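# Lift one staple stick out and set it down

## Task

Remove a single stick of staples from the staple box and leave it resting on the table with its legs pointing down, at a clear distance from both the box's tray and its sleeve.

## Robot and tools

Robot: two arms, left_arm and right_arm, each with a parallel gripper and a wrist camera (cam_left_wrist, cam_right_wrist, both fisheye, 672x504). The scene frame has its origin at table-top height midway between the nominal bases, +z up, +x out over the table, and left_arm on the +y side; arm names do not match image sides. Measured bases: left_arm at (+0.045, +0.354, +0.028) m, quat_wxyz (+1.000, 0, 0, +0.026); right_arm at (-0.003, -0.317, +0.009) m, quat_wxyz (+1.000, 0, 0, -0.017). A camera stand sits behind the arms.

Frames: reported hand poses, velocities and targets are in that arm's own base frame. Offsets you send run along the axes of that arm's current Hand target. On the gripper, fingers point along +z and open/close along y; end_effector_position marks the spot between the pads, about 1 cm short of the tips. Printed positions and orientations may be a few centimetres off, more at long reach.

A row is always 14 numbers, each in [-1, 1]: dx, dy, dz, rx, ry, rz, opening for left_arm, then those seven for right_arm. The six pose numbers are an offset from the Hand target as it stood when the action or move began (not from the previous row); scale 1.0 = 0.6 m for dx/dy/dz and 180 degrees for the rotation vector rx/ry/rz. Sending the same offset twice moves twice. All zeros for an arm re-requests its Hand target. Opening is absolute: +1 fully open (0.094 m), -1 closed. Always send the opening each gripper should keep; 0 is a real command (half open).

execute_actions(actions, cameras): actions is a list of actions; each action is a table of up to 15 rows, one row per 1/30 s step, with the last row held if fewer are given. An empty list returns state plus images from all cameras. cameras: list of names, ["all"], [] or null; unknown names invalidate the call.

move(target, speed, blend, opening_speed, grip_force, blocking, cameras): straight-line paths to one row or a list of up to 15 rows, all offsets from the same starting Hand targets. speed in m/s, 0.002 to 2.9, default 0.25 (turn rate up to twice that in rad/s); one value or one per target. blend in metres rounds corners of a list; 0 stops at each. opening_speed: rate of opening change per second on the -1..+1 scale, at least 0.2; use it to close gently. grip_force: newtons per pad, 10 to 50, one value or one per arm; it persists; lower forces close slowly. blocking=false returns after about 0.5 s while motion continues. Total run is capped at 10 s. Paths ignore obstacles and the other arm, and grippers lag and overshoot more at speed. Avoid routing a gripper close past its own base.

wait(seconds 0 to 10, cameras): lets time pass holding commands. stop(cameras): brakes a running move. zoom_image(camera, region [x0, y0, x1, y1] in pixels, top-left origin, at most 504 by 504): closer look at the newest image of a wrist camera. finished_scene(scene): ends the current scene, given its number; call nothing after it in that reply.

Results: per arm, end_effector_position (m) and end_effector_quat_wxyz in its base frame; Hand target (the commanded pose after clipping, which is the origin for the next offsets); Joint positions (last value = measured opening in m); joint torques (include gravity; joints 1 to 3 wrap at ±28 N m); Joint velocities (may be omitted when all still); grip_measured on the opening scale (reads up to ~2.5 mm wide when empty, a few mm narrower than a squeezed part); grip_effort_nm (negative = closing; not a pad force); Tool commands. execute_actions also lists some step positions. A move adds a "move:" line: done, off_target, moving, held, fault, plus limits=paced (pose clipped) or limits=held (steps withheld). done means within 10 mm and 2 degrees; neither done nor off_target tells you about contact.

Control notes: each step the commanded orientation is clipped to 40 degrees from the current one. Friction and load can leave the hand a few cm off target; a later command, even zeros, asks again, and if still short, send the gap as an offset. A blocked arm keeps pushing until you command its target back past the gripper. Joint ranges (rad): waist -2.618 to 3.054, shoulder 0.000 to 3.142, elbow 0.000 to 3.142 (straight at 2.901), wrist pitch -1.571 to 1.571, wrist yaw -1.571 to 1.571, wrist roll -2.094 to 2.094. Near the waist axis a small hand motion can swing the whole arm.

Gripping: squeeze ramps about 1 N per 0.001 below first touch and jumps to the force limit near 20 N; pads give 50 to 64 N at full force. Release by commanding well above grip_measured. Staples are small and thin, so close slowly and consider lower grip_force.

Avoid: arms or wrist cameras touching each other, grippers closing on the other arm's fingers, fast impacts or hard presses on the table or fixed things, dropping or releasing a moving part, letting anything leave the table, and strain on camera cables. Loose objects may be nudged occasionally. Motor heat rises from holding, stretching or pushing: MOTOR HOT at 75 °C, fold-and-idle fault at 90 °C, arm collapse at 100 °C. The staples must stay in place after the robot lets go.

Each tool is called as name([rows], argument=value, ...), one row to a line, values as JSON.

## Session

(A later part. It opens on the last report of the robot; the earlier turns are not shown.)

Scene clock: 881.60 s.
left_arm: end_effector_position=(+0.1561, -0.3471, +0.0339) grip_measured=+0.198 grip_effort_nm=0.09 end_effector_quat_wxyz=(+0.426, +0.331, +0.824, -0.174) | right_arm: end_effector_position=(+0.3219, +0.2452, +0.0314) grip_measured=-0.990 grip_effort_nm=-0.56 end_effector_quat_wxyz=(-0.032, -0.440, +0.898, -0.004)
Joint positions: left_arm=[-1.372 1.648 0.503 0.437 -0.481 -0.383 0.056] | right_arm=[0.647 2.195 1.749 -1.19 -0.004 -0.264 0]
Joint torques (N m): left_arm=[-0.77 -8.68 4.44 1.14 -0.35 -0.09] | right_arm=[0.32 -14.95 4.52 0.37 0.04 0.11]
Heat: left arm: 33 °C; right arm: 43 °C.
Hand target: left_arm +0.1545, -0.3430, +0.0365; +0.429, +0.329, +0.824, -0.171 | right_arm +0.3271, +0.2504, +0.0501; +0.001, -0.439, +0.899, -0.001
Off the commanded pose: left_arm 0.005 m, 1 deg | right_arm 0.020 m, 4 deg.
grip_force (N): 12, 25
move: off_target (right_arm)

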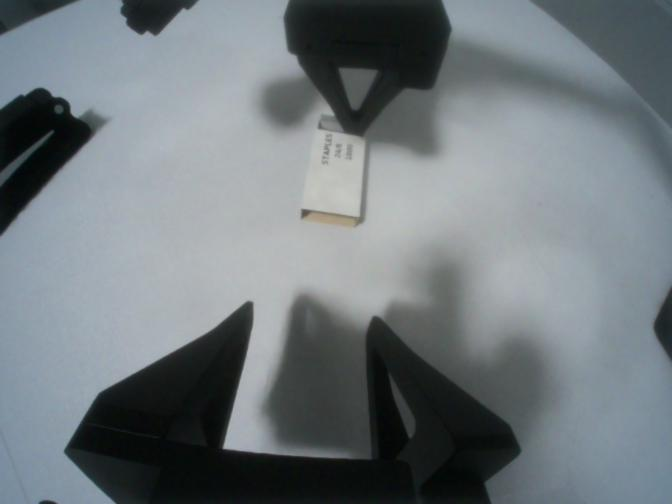

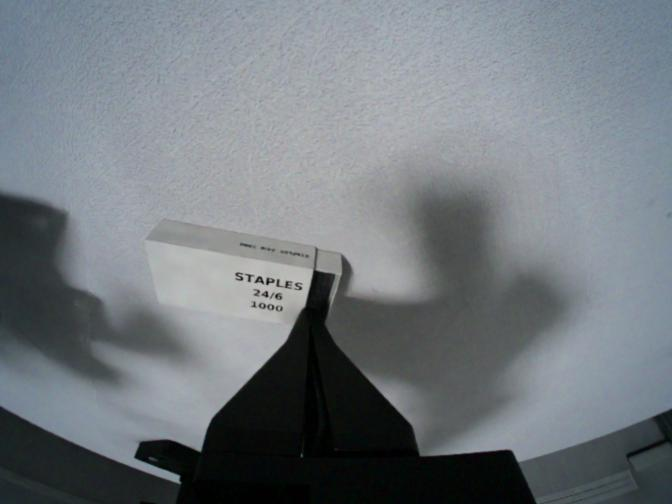

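move(target=[0, 0, 0, 0, 0, 0, 0.2, -0.021, 0, -0.005, 0, 0, 0, -1], cameras=["all"], speed=0.1)

zoom_image(camera="cam_right_wrist", region=[240, 240, 360, 360])

zoom_image(camera="cam_left_wrist", region=[260, 60, 420, 220])

Scene clock: 890.77 s.
left_arm: end_effector_position=(+0.1561, -0.3471, +0.0339) grip_measured=+0.198 grip_effort_nm=0.09 end_effector_quat_wxyz=(+0.426, +0.331, +0.824, -0.174) | right_arm: end_effector_position=(+0.3341, +0.2564, +0.0464) grip_measured=-0.990 grip_effort_nm=-0.56 end_effector_quat_wxyz=(-0.005, -0.438, +0.899, +0.001)
Joint positions: left_arm=[-1.372 1.648 0.503 0.437 -0.481 -0.383 0.056] | right_arm=[0.651 2.195 1.811 -1.198 -0.004 -0.257 0]
Joint torques (N m): left_arm=[-0.75 -8.7 4.49 1.14 -0.35 -0.08] | right_arm=[0.88 -11.41 6.9 0.14 0.05 0.11]
Motor temperatures (°C): left_arm=[26 30 33 31 24 25 25] | right_arm=[24 46 33 22 27 27 25]
Heat: left arm: 33 °C; right arm: 46 °C.
Hand target: left_arm +0.1545, -0.3430, +0.0365; +0.429, +0.329, +0.824, -0.171 | right_arm +0.3349, +0.2604, +0.0531; +0.001, -0.439, +0.899, -0.001
Off the commanded pose: left_arm 0.005 m, 1 deg | right_arm 0.008 m, 1 deg.
grip_force (N): 12, 25
move: done

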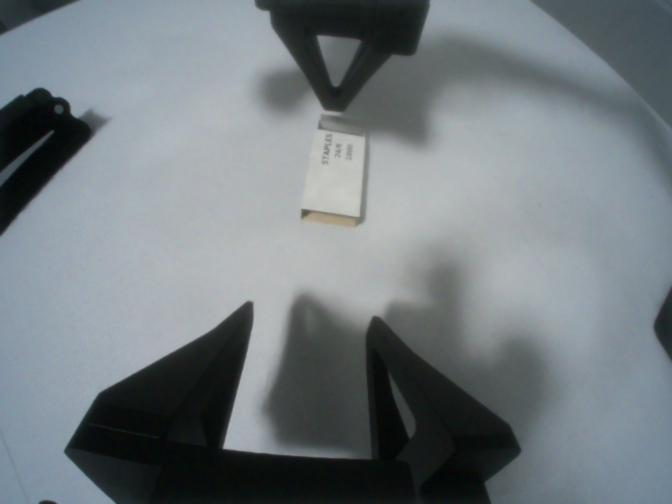

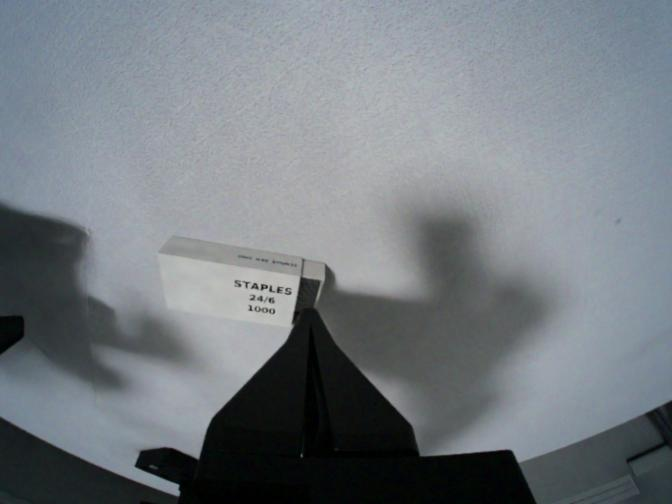

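Scaled by 4.200 from the camera's 672x504 image, which has a finer 960x720 frame.

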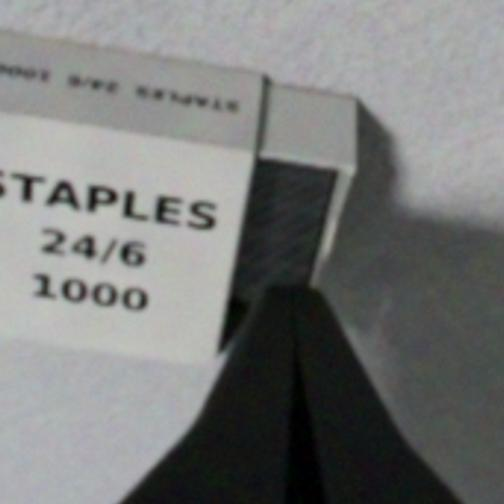

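Scaled by 3.150 from the camera's 672x504 image, which has a finer 960x720 frame.

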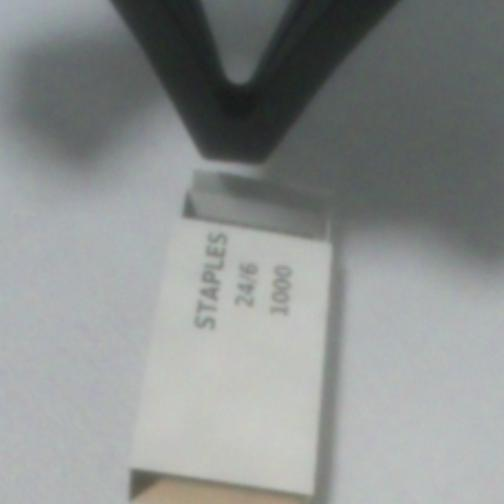

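move(target=[0, 0, 0, 0, 0, 0, 0.2, 0.011, 0.001, 0.028, 0, 0, 0, -1], cameras=["all"], speed=0.1)

zoom_image(camera="cam_right_wrist", region=[240, 240, 360, 360])

zoom_image(camera="cam_left_wrist", region=[260, 60, 420, 220])

Scene clock: 910.13 s.
left_arm: end_effector_position=(+0.1561, -0.3471, +0.0339) grip_measured=+0.198 grip_effort_nm=0.09 end_effector_quat_wxyz=(+0.426, +0.331, +0.824, -0.174) | right_arm: end_effector_position=(+0.3276, +0.2515, +0.0305) grip_measured=-0.990 grip_effort_nm=-0.56 end_effector_quat_wxyz=(-0.016, -0.438, +0.899, -0.001)
Joint positions: left_arm=[-1.372 1.648 0.503 0.437 -0.481 -0.383 0.056] | right_arm=[0.651 2.195 1.747 -1.155 -0.004 -0.257 0]
Joint torques (N m): left_arm=[-0.79 -8.68 4.45 1.15 -0.35 -0.08] | right_arm=[0.61 -12.45 4.46 0.46 0.06 0.09]
Heat: left arm: 33 °C; right arm: 47 °C.
Hand target: left_arm +0.1545, -0.3430, +0.0365; +0.429, +0.329, +0.824, -0.171 | right_arm +0.3303, +0.2556, +0.0363; +0.001, -0.439, +0.898, -0.001
Off the commanded pose: left_arm 0.005 m, 1 deg | right_arm 0.008 m, 2 deg.
grip_force (N): 12, 25
move: done

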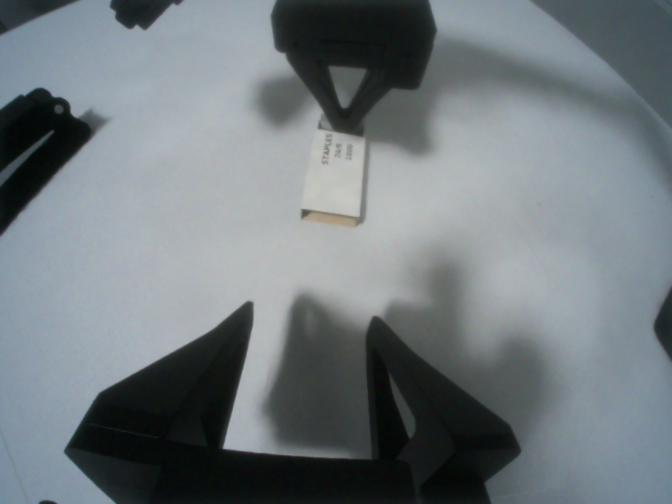

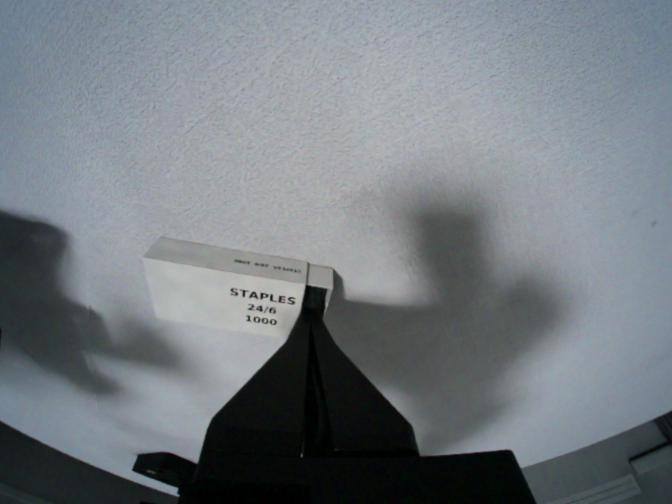

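Scaled by 4.200 from the camera's 672x504 image, which has a finer 960x720 frame.

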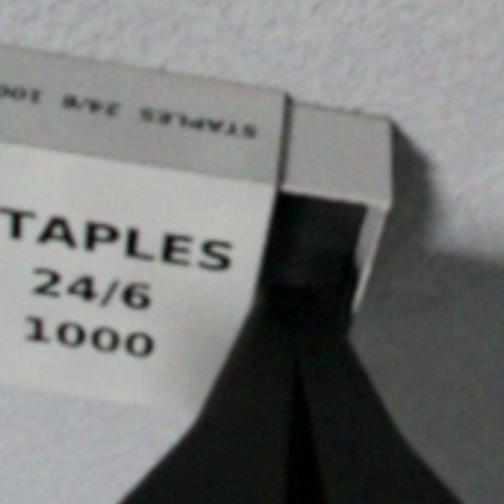

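Scaled by 3.150 from the camera's 672x504 image, which has a finer 960x720 frame.

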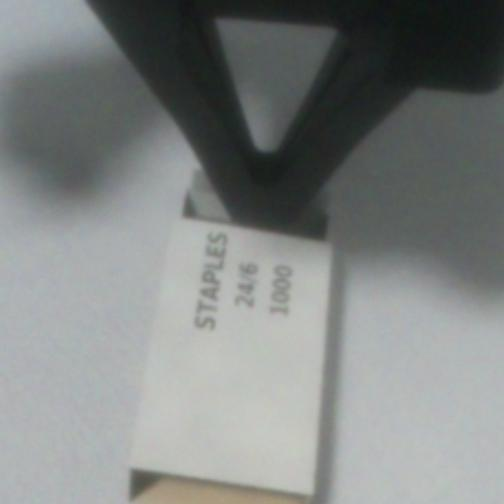

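move(target=[0, 0, 0, 0, 0, 0, 0.2, 0, 0.001, 0.012, 0, 0, 0, -1], cameras=["all"], speed=0.05)

zoom_image(camera="cam_right_wrist", region=[240, 240, 360, 360])

zoom_image(camera="cam_left_wrist", region=[260, 60, 420, 220])

Scene clock: 916.13 s.
left_arm: end_effector_position=(+0.1561, -0.3471, +0.0339) grip_measured=+0.198 grip_effort_nm=0.09 end_effector_quat_wxyz=(+0.426, +0.331, +0.824, -0.174) | right_arm: end_effector_position=(+0.3279, +0.2517, +0.0257) grip_measured=-0.990 grip_effort_nm=-0.55 end_effector_quat_wxyz=(-0.013, -0.438, +0.899, -0.001)
Joint positions: left_arm=[-1.372 1.648 0.503 0.437 -0.481 -0.383 0.056] | right_arm=[0.651 2.195 1.728 -1.129 -0.004 -0.257 0]
Joint torques (N m): left_arm=[-0.77 -8.7 4.45 1.14 -0.34 -0.09] | right_arm=[0.51 -11.9 4.4 0.48 0.09 0.1]
Heat: left arm: 33 °C; right arm: 47 °C.
Hand target: left_arm +0.1545, -0.3430, +0.0365; +0.429, +0.329, +0.824, -0.171 | right_arm +0.3298, +0.2559, +0.0291; +0.001, -0.439, +0.898, -0.001
Off the commanded pose: left_arm 0.005 m, 1 deg | right_arm 0.006 m, 2 deg.
grip_force (N): 12, 25
move: done

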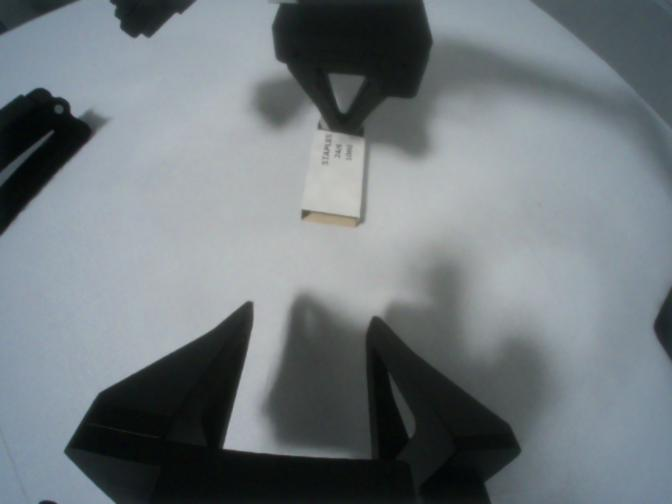

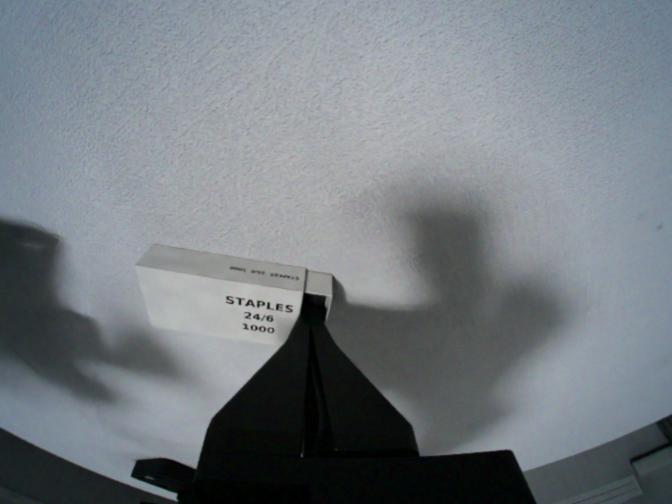

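Scaled by 4.200 from the camera's 672x504 image, which has a finer 960x720 frame.

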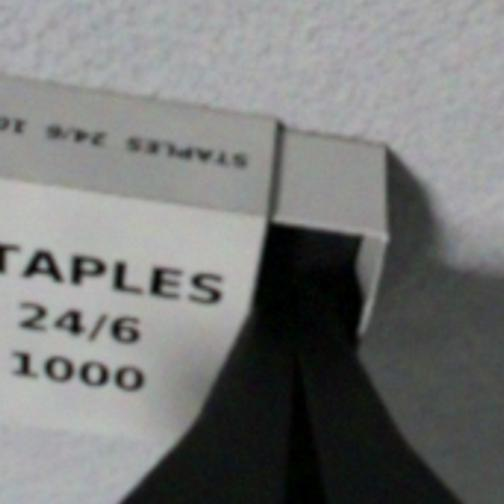

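Scaled by 3.150 from the camera's 672x504 image, which has a finer 960x720 frame.

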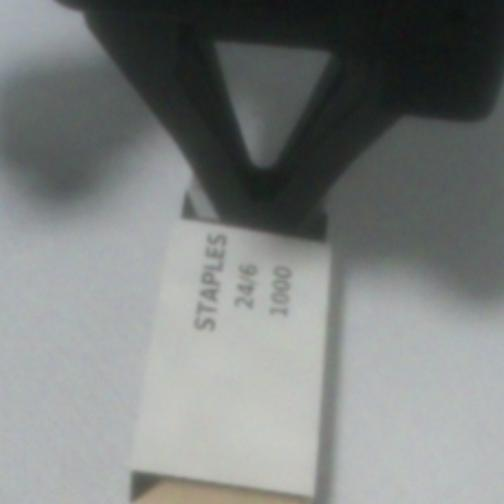

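move(target=[0, 0, 0, 0, 0, 0, 0.2, 0, 0.001, 0.01, 0, 0, 0, -1], cameras=["all"], speed=0.05)

zoom_image(camera="cam_right_wrist", region=[240, 240, 360, 360])

zoom_image(camera="cam_left_wrist", region=[260, 60, 420, 220])

Scene clock: 921.07 s.
left_arm: end_effector_position=(+0.1561, -0.3471, +0.0339) grip_measured=+0.198 grip_effort_nm=0.09 end_effector_quat_wxyz=(+0.426, +0.331, +0.824, -0.174) | right_arm: end_effector_position=(+0.3281, +0.2518, +0.0217) grip_measured=-0.990 grip_effort_nm=-0.56 end_effector_quat_wxyz=(-0.011, -0.438, +0.899, +0.000)
Joint positions: left_arm=[-1.372 1.648 0.503 0.437 -0.481 -0.383 0.056] | right_arm=[0.651 2.195 1.711 -1.109 -0.004 -0.257 0]
Joint torques (N m): left_arm=[-0.8 -8.69 4.46 1.14 -0.36 -0.09] | right_arm=[0.83 -11.45 4.41 0.5 0.07 0.11]
Heat: left arm: 33 °C; right arm: 47 °C.
Hand target: left_arm +0.1545, -0.3430, +0.0365; +0.429, +0.329, +0.824, -0.171 | right_arm +0.3295, +0.2564, +0.0231; +0.001, -0.439, +0.899, +0.000
Off the commanded pose: left_arm 0.005 m, 1 deg | right_arm 0.005 m, 1 deg.
grip_force (N): 12, 25
move: done

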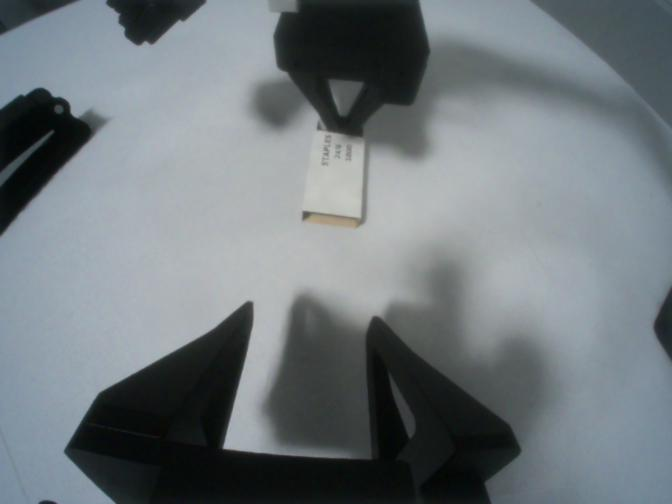

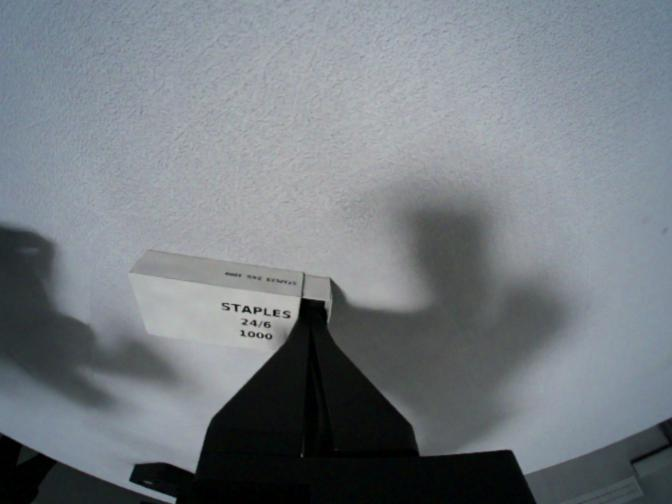

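Scaled by 4.200 from the camera's 672x504 image, which has a finer 960x720 frame.

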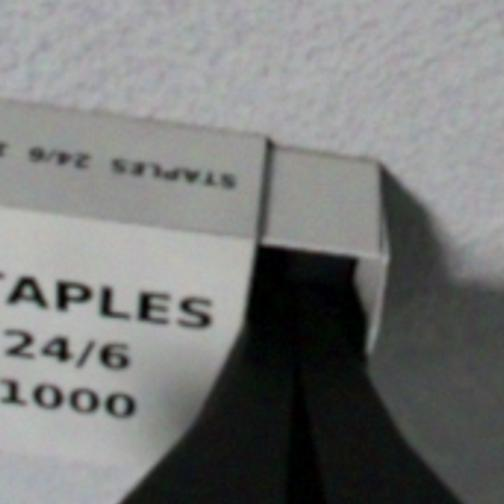

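Scaled by 3.150 from the camera's 672x504 image, which has a finer 960x720 frame.

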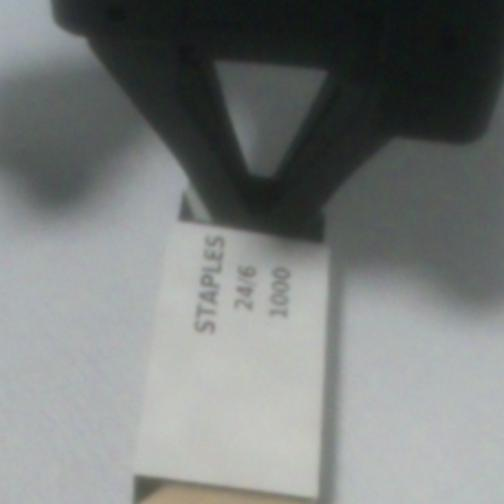

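move(target=[0, 0, 0, 0, 0, 0, 0.2, 0, 0, 0.003, 0, 0, 0, -0.7], cameras=["all"], opening_speed=0.25)

zoom_image(camera="cam_right_wrist", region=[200, 230, 400, 380])

zoom_image(camera="cam_left_wrist", region=[260, 60, 420, 220])

Scene clock: 927.53 s.
left_arm: end_effector_position=(+0.1561, -0.3471, +0.0339) grip_measured=+0.198 grip_effort_nm=0.09 end_effector_quat_wxyz=(+0.426, +0.331, +0.824, -0.174) | right_arm: end_effector_position=(+0.3302, +0.2520, +0.0214) grip_measured=-0.702 grip_effort_nm=0.11 end_effector_quat_wxyz=(-0.006, -0.438, +0.899, -0.003)
Joint positions: left_arm=[-1.372 1.648 0.503 0.437 -0.481 -0.383 0.056] | right_arm=[0.651 2.195 1.71 -1.1 0.003 -0.257 0.014]
Joint torques (N m): left_arm=[-0.77 -8.68 4.42 1.15 -0.35 -0.08] | right_arm=[0.9 -11.32 4.25 0.51 0.01 0.13]
Heat: left arm: 33 °C; right arm: 47 °C.
Hand target: left_arm +0.1545, -0.3430, +0.0365; +0.429, +0.329, +0.824, -0.171 | right_arm +0.3295, +0.2564, +0.0214; +0.001, -0.439, +0.898, +0.000
Off the commanded pose: left_arm 0.005 m, 1 deg | right_arm 0.004 m, 1 deg.
grip_force (N): 12, 25
move: done

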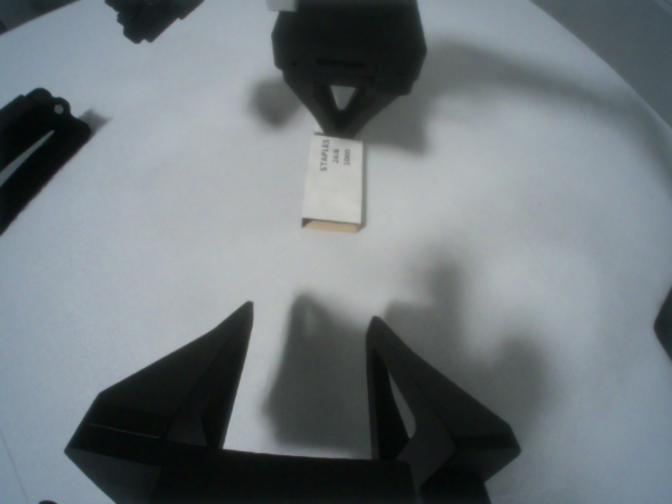

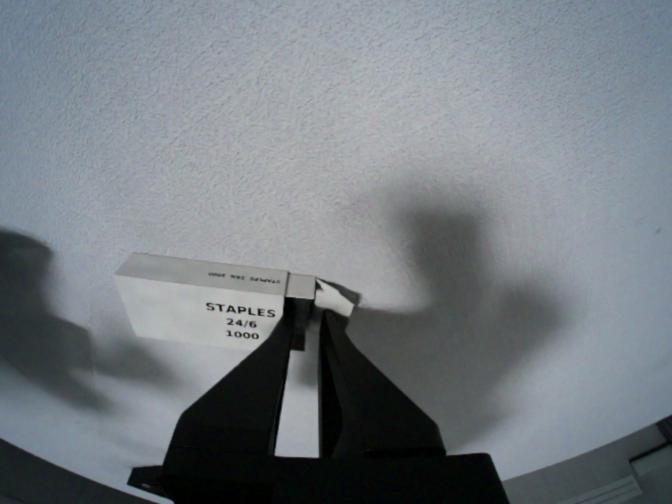

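Scaled by 2.520 from the camera's 672x504 image, which has a finer 960x720 frame.

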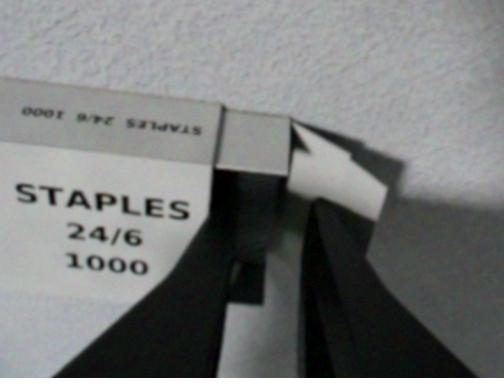

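Scaled by 3.150 from the camera's 672x504 image, which has a finer 960x720 frame.

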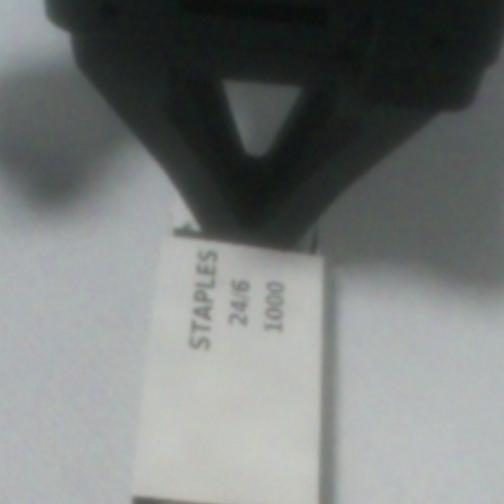

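move([
  [0, 0, 0, 0, 0, 0, 0.2, 0, 0, 0, 0, 0, 0, -0.95],
  [0, 0, 0, 0, 0, 0, 0.2, 0, 0, -0.1, 0, 0, 0, -0.95],
], cameras=["all"])

zoom_image(camera="cam_right_wrist", region=[200, 200, 360, 320])

zoom_image(camera="cam_left_wrist", region=[260, 90, 400, 230])

Scene clock: 937.70 s.
left_arm: end_effector_position=(+0.1561, -0.3471, +0.0339) grip_measured=+0.198 grip_effort_nm=0.09 end_effector_quat_wxyz=(+0.426, +0.331, +0.824, -0.174) | right_arm: end_effector_position=(+0.3276, +0.2508, +0.0584) grip_measured=-0.948 grip_effort_nm=-0.09 end_effector_quat_wxyz=(-0.024, -0.439, +0.898, -0.006)
Joint positions: left_arm=[-1.372 1.648 0.503 0.437 -0.481 -0.383 0.056] | right_arm=[0.652 2.195 1.858 -1.284 0.003 -0.257 0.002]
Joint torques (N m): left_arm=[-0.75 -8.72 4.44 1.13 -0.35 -0.08] | right_arm=[0.62 -14.3 6.64 0.05 0.04 0.08]
Heat: left arm: 33 °C; right arm: 48 °C.
Hand target: left_arm +0.1545, -0.3430, +0.0365; +0.429, +0.329, +0.824, -0.171 | right_arm +0.3294, +0.2563, +0.0814; +0.001, -0.439, +0.899, +0.000
Off the commanded pose: left_arm 0.005 m, 1 deg | right_arm 0.024 m, 3 deg.
grip_force (N): 12, 25
move: off_target (right_arm)

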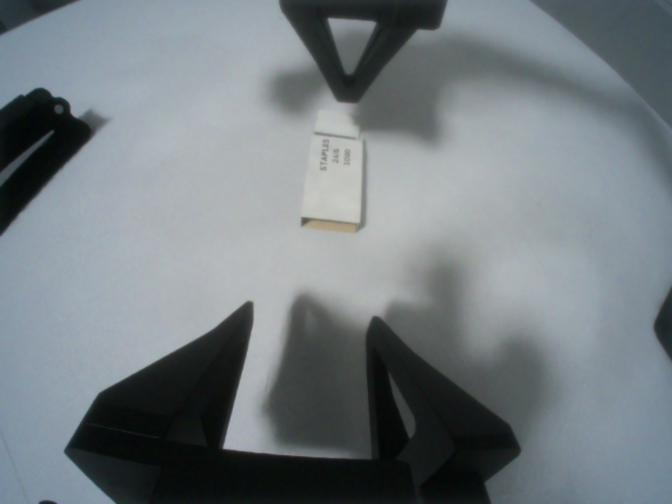

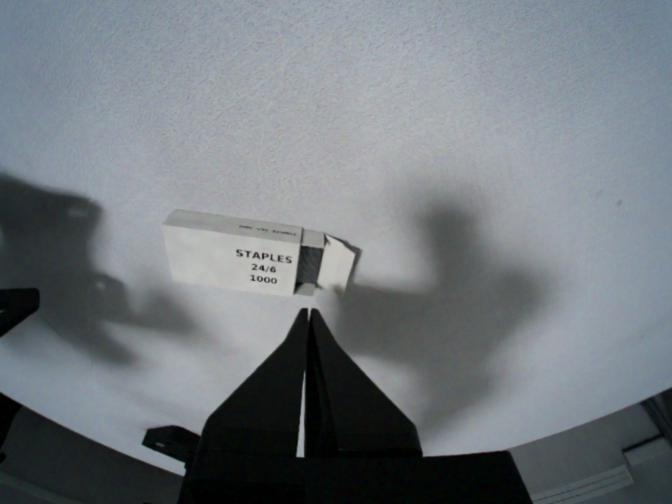

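Scaled by 3.150 from the camera's 672x504 image, which has a finer 960x720 frame.

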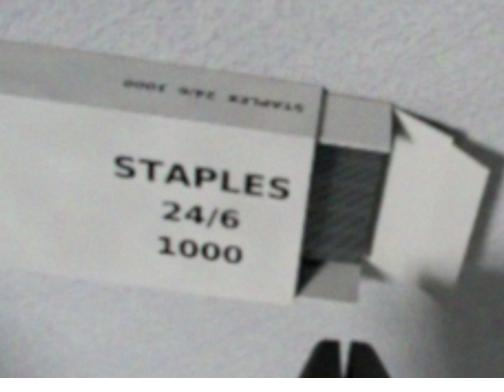

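Scaled by 3.600 from the camera's 672x504 image, which has a finer 960x720 frame.

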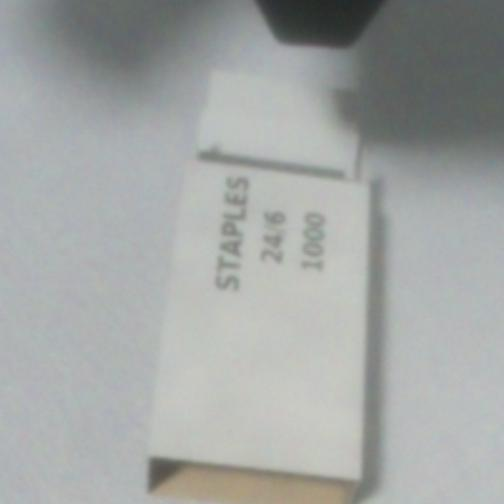

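move(target=[0, 0, 0, 0, 0, 0, 0.2, 0, 0, -0.03, 0, 0, 0.5, 0.3], cameras=["cam_right_wrist"])

zoom_image(camera="cam_right_wrist", region=[240, 150, 400, 310])

Scene clock: 994.53 s.
left_arm: end_effector_position=(+0.1561, -0.3471, +0.0339) grip_measured=+0.198 grip_effort_nm=0.09 end_effector_quat_wxyz=(+0.426, +0.331, +0.824, -0.174) | right_arm: end_effector_position=(+0.3284, +0.2519, +0.0755) grip_measured=+0.298 grip_effort_nm=0.10 end_effector_quat_wxyz=(-0.013, +0.323, +0.946, -0.021)
Joint positions: left_arm=[-1.372 1.648 0.503 0.437 -0.481 -0.383 0.056] | right_arm=[0.652 2.195 1.926 -1.351 0.001 1.31 0.061]
Joint torques (N m): left_arm=[-0.73 -8.7 4.44 1.15 -0.35 -0.08] | right_arm=[0.64 -14.39 6.8 -0.03 0.02 0.13]
Motor temperatures (°C): left_arm=[26 31 32 31 24 25 24] | right_arm=[24 54 32 22 26 27 25]
Heat: left arm: 32 °C; right arm: 54 °C.
Hand target: left_arm +0.1545, -0.3430, +0.0365; +0.429, +0.329, +0.824, -0.171 | right_arm +0.3293, +0.2563, +0.0993; +0.001, +0.325, +0.946, +0.000
Off the commanded pose: left_arm 0.005 m, 1 deg | right_arm 0.024 m, 3 deg.
grip_force (N): 12, 25
move: off_target (right_arm)
Images, in order (width x height): cam_right_wrist 672x504.

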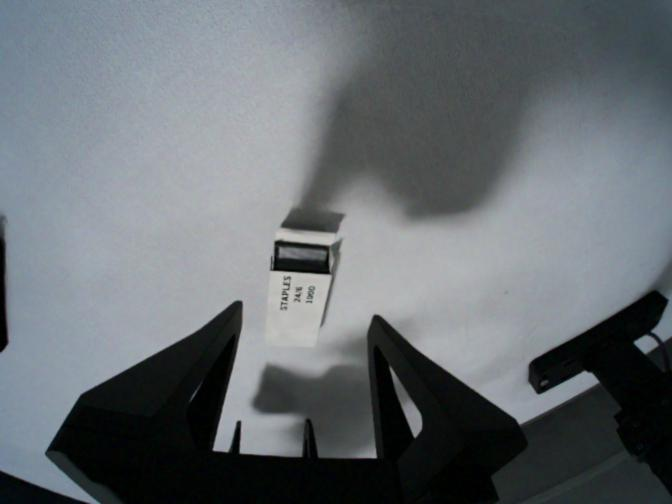

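Scaled by 3.150 from the camera's 672x504 image, which has a finer 960x720 frame.

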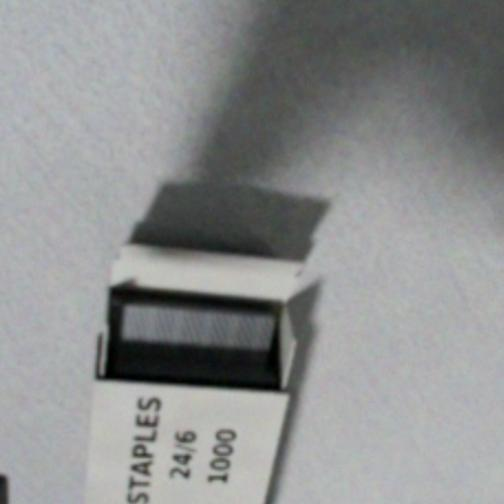

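move(target=[0, 0, 0, 0, 0, 0, 0.2, -0.0265, -0.0025, 0.043, 0, 0, -0.5, -1], cameras=["all"])

zoom_image(camera="cam_right_wrist", region=[220, 200, 400, 360])

zoom_image(camera="cam_left_wrist", region=[260, 60, 420, 220])

Scene clock: 1043.73 s.
left_arm: end_effector_position=(+0.1561, -0.3471, +0.0339) grip_measured=+0.198 grip_effort_nm=0.09 end_effector_quat_wxyz=(+0.426, +0.331, +0.824, -0.174) | right_arm: end_effector_position=(+0.3353, +0.2459, +0.0641) grip_measured=-0.989 grip_effort_nm=-0.52 end_effector_quat_wxyz=(-0.019, -0.439, +0.898, -0.004)
Joint positions: left_arm=[-1.372 1.648 0.503 0.437 -0.481 -0.383 0.056] | right_arm=[0.631 2.195 1.881 -1.296 0.001 -0.278 0]
Joint torques (N m): left_arm=[-0.76 -8.72 4.44 1.14 -0.36 -0.07] | right_arm=[-0.79 -13.23 4.66 0.45 0.04 -0.07]
Motor temperatures (°C): left_arm=[26 31 32 31 24 25 24] | right_arm=[24 56 32 22 26 27 25]
Heat: left arm: 32 °C; right arm: 56 °C.
Hand target: left_arm +0.1545, -0.3430, +0.0365; +0.429, +0.329, +0.824, -0.171 | right_arm +0.3409, +0.2454, +0.0735; +0.001, -0.439, +0.898, -0.001
Off the commanded pose: left_arm 0.005 m, 1 deg | right_arm 0.011 m, 2 deg.
grip_force (N): 12, 25
move: off_target (right_arm)

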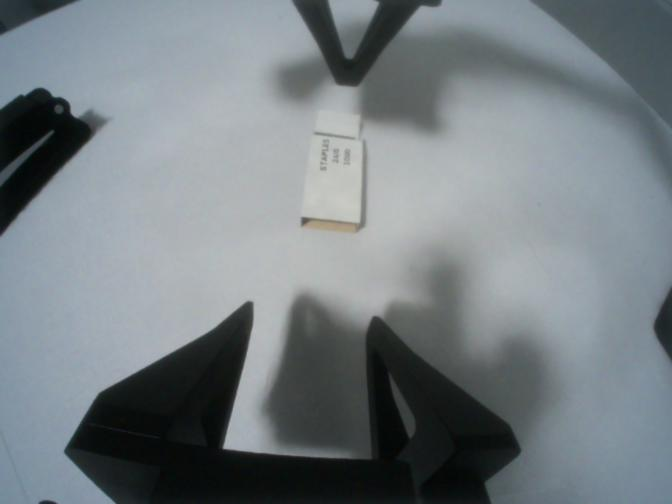

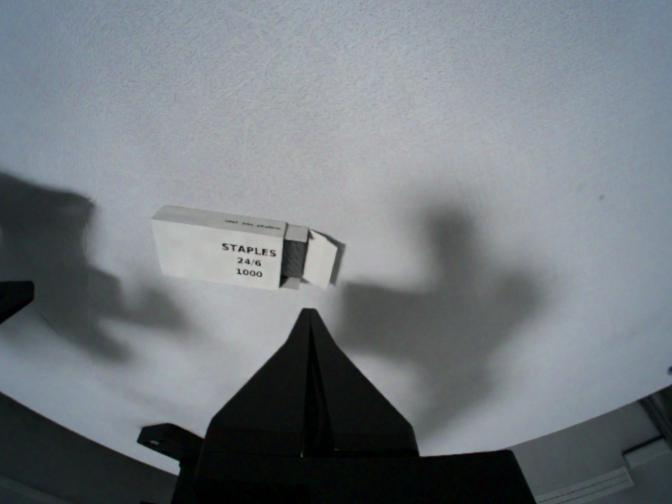

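Scaled by 2.800 from the camera's 672x504 image, which has a finer 960x720 frame.

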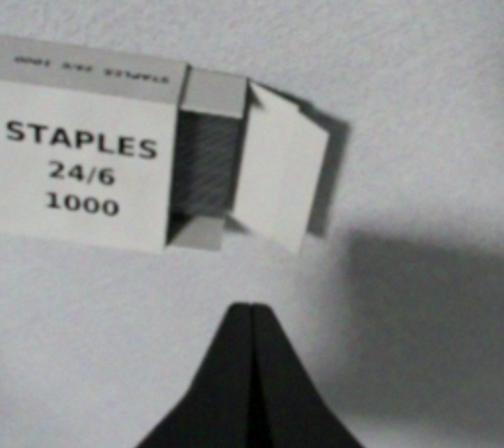

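Scaled by 3.150 from the camera's 672x504 image, which has a finer 960x720 frame.

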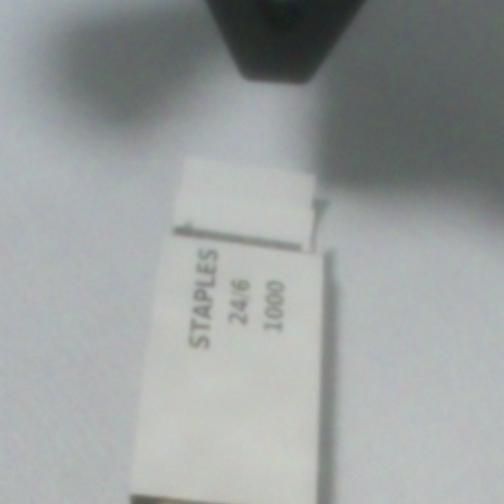

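move(target=[0, 0, 0, 0, 0, 0, 0.2, 0, -0.011, 0.07, 0, 0, 0, -1], cameras=["all"], speed=0.1)

zoom_image(camera="cam_right_wrist", region=[220, 200, 400, 360])

zoom_image(camera="cam_left_wrist", region=[260, 60, 420, 220])

Scene clock: 1050.73 s.
left_arm: end_effector_position=(+0.1561, -0.3471, +0.0339) grip_measured=+0.198 grip_effort_nm=0.09 end_effector_quat_wxyz=(+0.426, +0.331, +0.824, -0.174) | right_arm: end_effector_position=(+0.3422, +0.2421, +0.0342) grip_measured=-0.990 grip_effort_nm=-0.56 end_effector_quat_wxyz=(-0.005, -0.438, +0.899, -0.001)
Joint positions: left_arm=[-1.372 1.648 0.503 0.437 -0.481 -0.383 0.056] | right_arm=[0.614 2.195 1.762 -1.148 0.001 -0.293 0]
Joint torques (N m): left_arm=[-0.79 -8.7 4.46 1.15 -0.35 -0.09] | right_arm=[-0.66 -10.88 4.53 0.52 0.06 -0.04]
Motor temperatures (°C): left_arm=[26 31 32 31 24 25 24] | right_arm=[24 56 32 22 26 27 25]
Heat: left arm: 32 °C; right arm: 56 °C.
Hand target: left_arm +0.1545, -0.3430, +0.0365; +0.429, +0.329, +0.824, -0.171 | right_arm +0.3463, +0.2413, +0.0316; +0.001, -0.439, +0.899, -0.001
Off the commanded pose: left_arm 0.005 m, 1 deg | right_arm 0.005 m, 1 deg.
grip_force (N): 12, 25
move: done

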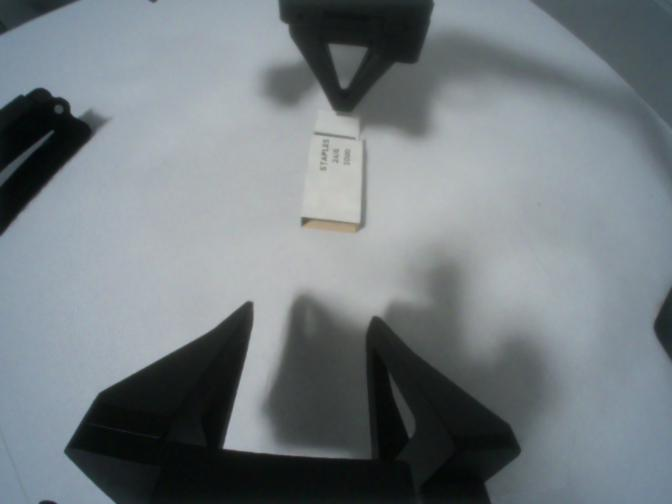

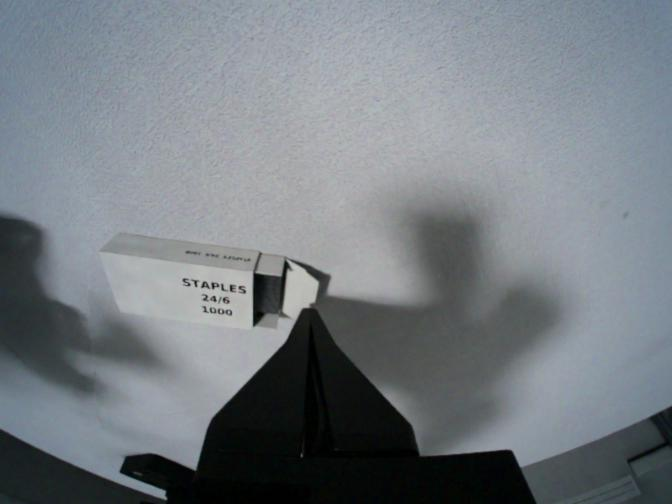

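Scaled by 2.800 from the camera's 672x504 image, which has a finer 960x720 frame.

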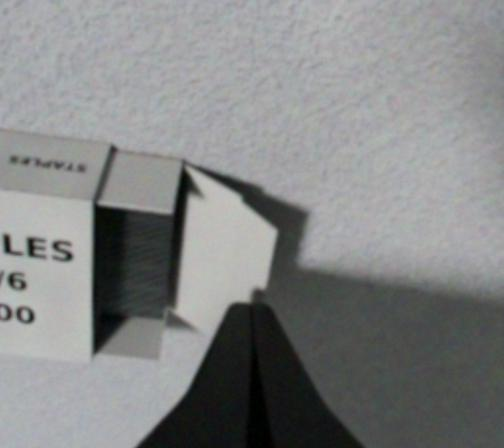

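Scaled by 3.150 from the camera's 672x504 image, which has a finer 960x720 frame.

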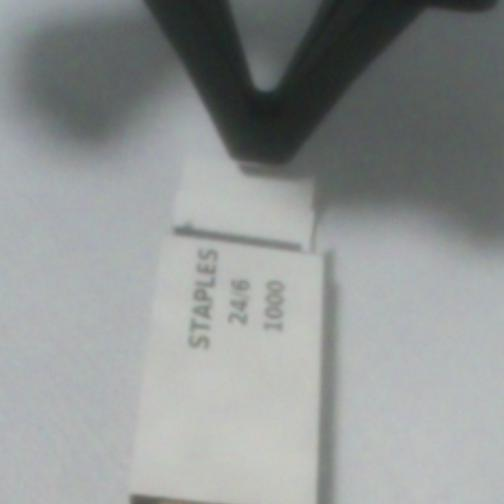

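move(target=[0, 0, 0, 0, 0, 0, 0.2, 0, 0, 0.033, 0, 0, 0, -1], cameras=["cam_right_wrist"], speed=0.05)

zoom_image(camera="cam_right_wrist", region=[220, 200, 400, 360])

Scene clock: 1055.30 s.
left_arm: end_effector_position=(+0.1561, -0.3471, +0.0339) grip_measured=+0.198 grip_effort_nm=0.09 end_effector_quat_wxyz=(+0.426, +0.331, +0.824, -0.174) | right_arm: end_effector_position=(+0.3436, +0.2430, +0.0217) grip_measured=-0.990 grip_effort_nm=-0.56 end_effector_quat_wxyz=(+0.004, -0.438, +0.899, +0.000)
Joint positions: left_arm=[-1.372 1.648 0.503 0.437 -0.481 -0.383 0.056] | right_arm=[0.614 2.195 1.711 -1.08 0.001 -0.293 0]
Joint torques (N m): left_arm=[-0.77 -8.69 4.45 1.13 -0.35 -0.08] | right_arm=[-0.49 -9.46 4.46 0.54 0.04 -0.09]
Motor temperatures (°C): left_arm=[26 31 32 31 24 25 24] | right_arm=[24 55 32 22 26 27 25]
Heat: left arm: 32 °C; right arm: 55 °C.
Hand target: left_arm +0.1545, -0.3430, +0.0365; +0.429, +0.329, +0.824, -0.171 | right_arm +0.3463, +0.2412, +0.0117; +0.001, -0.439, +0.899, -0.001
Off the commanded pose: left_arm 0.005 m, 1 deg | right_arm 0.010 m, 0 deg.
grip_force (N): 12, 25
move: done
Images, in order (width x height): cam_right_wrist 672x504.

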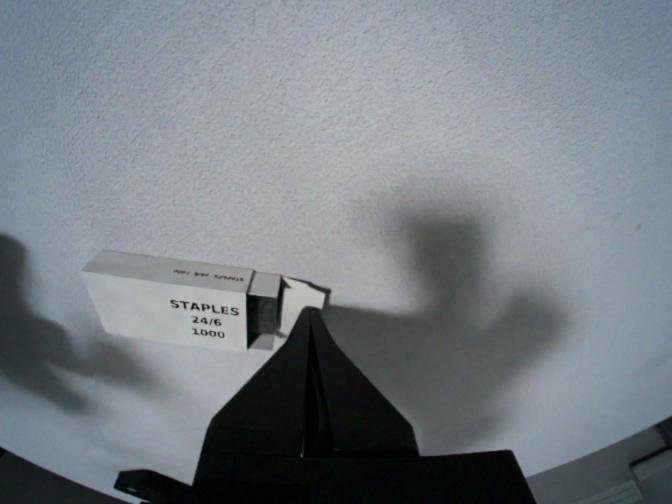

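Scaled by 2.800 from the camera's 672x504 image, which has a finer 960x720 frame.

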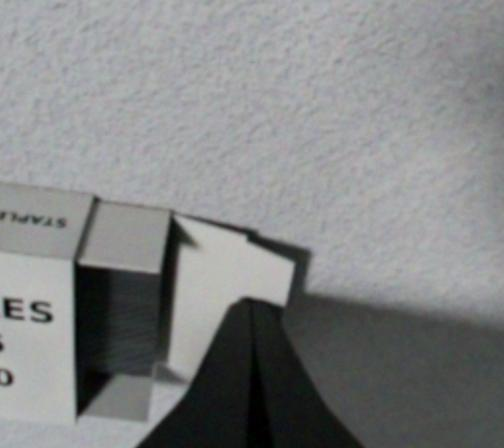

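move(target=[0, 0, 0, 0, 0, 0, 0.2, 0, 0, 0.014, 0, 0, 0, -1], cameras=["cam_right_wrist"], speed=0.05)

zoom_image(camera="cam_right_wrist", region=[220, 200, 400, 360])

Scene clock: 1059.47 s.
left_arm: end_effector_position=(+0.1561, -0.3471, +0.0339) grip_measured=+0.198 grip_effort_nm=0.09 end_effector_quat_wxyz=(+0.426, +0.331, +0.824, -0.174) | right_arm: end_effector_position=(+0.3445, +0.2437, +0.0170) grip_measured=-0.990 grip_effort_nm=-0.56 end_effector_quat_wxyz=(+0.009, -0.438, +0.899, +0.001)
Joint positions: left_arm=[-1.372 1.648 0.503 0.437 -0.481 -0.383 0.056] | right_arm=[0.614 2.195 1.692 -1.051 0.001 -0.293 0]
Joint torques (N m): left_arm=[-0.81 -8.7 4.44 1.14 -0.35 -0.07] | right_arm=[-0.57 -8.83 4.41 0.56 0.01 -0.07]
Heat: left arm: 32 °C; right arm: 54 °C.
Hand target: left_arm +0.1545, -0.3430, +0.0365; +0.429, +0.329, +0.824, -0.171 | right_arm +0.3464, +0.2413, +0.0034; +0.001, -0.439, +0.899, +0.000
Off the commanded pose: left_arm 0.005 m, 1 deg | right_arm 0.014 m, 1 deg.
grip_force (N): 12, 25
move: off_target (right_arm)
Images, in order (width x height): cam_right_wrist 672x504.

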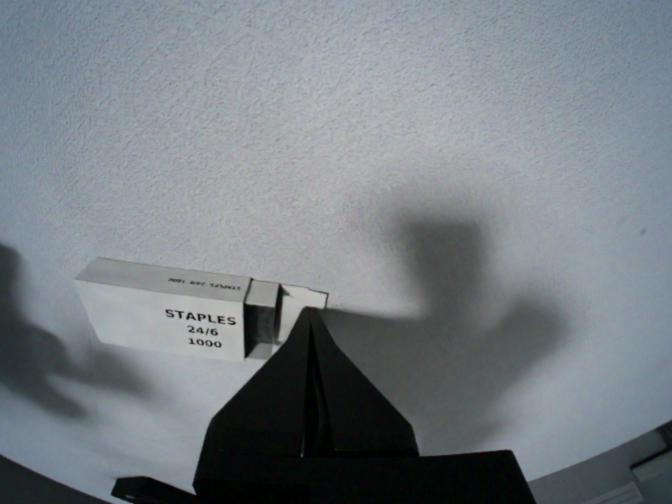

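Scaled by 2.800 from the camera's 672x504 image, which has a finer 960x720 frame.

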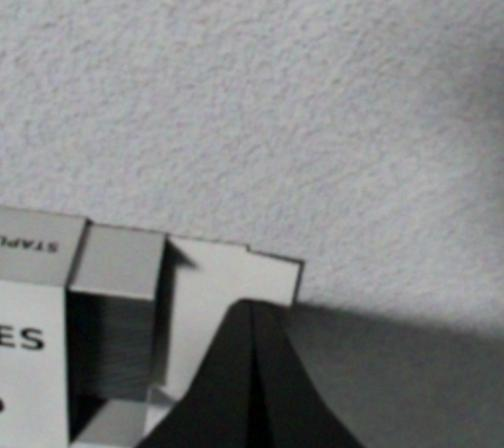

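move([
  [0, 0, 0, 0, 0, 0, 0.2, 0, 0, -0.05, 0, 0, 0, -1],
  [0, 0, 0, 0, 0, 0, 0.2, -0.008, 0.0288, -0.0643, 0, 0, 0, -1],
], blend=[0.01, 0], cameras=["all"], speed=0.1)

zoom_image(camera="cam_right_wrist", region=[220, 200, 400, 360])

zoom_image(camera="cam_left_wrist", region=[260, 60, 420, 220])

Scene clock: 1072.27 s.
left_arm: end_effector_position=(+0.1561, -0.3471, +0.0339) grip_measured=+0.198 grip_effort_nm=0.09 end_effector_quat_wxyz=(+0.426, +0.331, +0.824, -0.174) | right_arm: end_effector_position=(+0.3324, +0.2525, +0.0333) grip_measured=-0.990 grip_effort_nm=-0.55 end_effector_quat_wxyz=(-0.008, -0.442, +0.897, -0.002)
Joint positions: left_arm=[-1.372 1.648 0.503 0.437 -0.481 -0.383 0.056] | right_arm=[0.648 2.195 1.759 -1.151 0.001 -0.267 0]
Joint torques (N m): left_arm=[-0.75 -8.7 4.46 1.15 -0.35 -0.09] | right_arm=[0.12 -11.45 7.02 0.1 0.01 0.1]
Heat: left arm: 32 °C; right arm: 52 °C.
Hand target: left_arm +0.1545, -0.3430, +0.0365; +0.429, +0.329, +0.824, -0.171 | right_arm +0.3355, +0.2558, +0.0419; +0.001, -0.439, +0.898, -0.001
Off the commanded pose: left_arm 0.005 m, 1 deg | right_arm 0.010 m, 1 deg.
grip_force (N): 12, 25
move: done; blend cut to 0.0099 m at target 1

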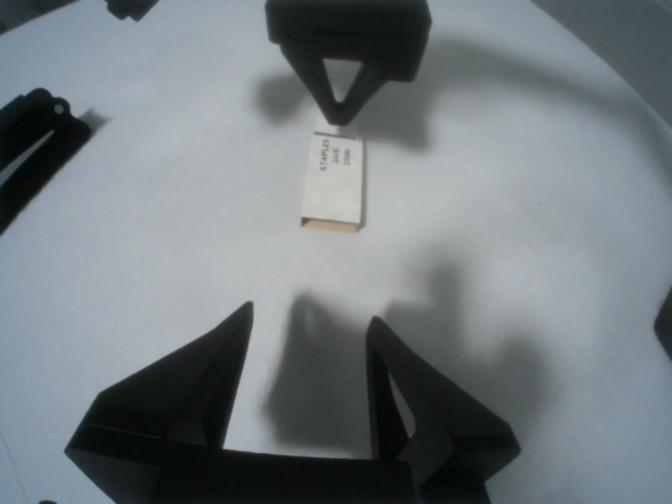

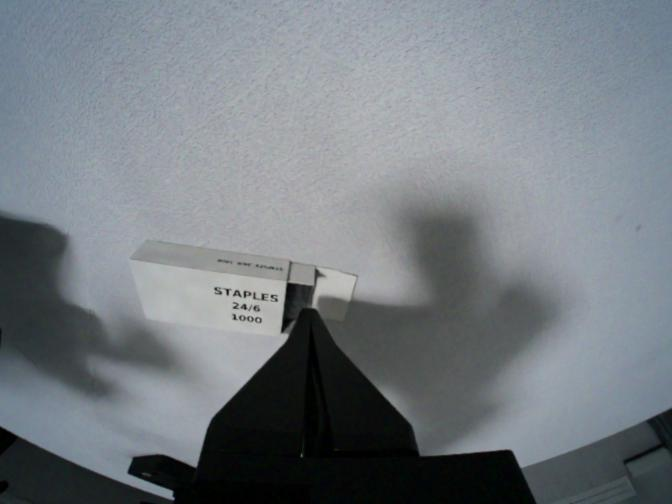

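Scaled by 2.800 from the camera's 672x504 image, which has a finer 960x720 frame.

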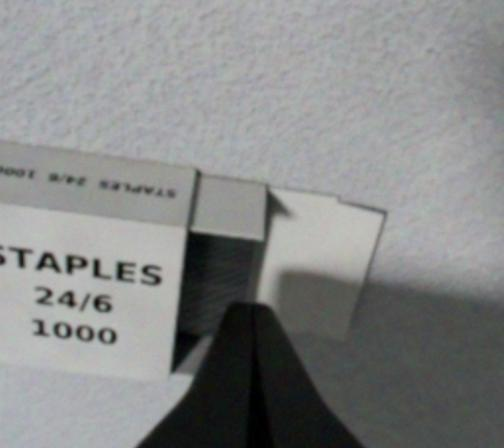

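Scaled by 3.150 from the camera's 672x504 image, which has a finer 960x720 frame.

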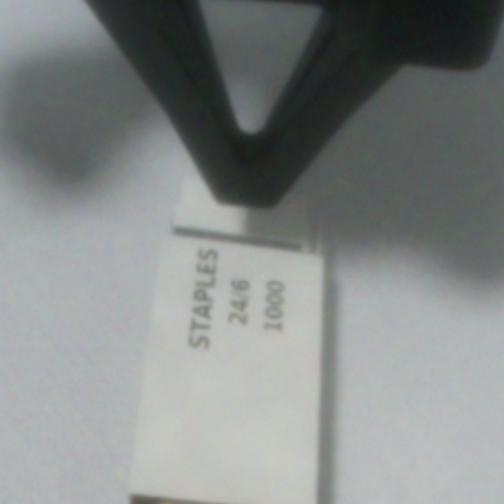

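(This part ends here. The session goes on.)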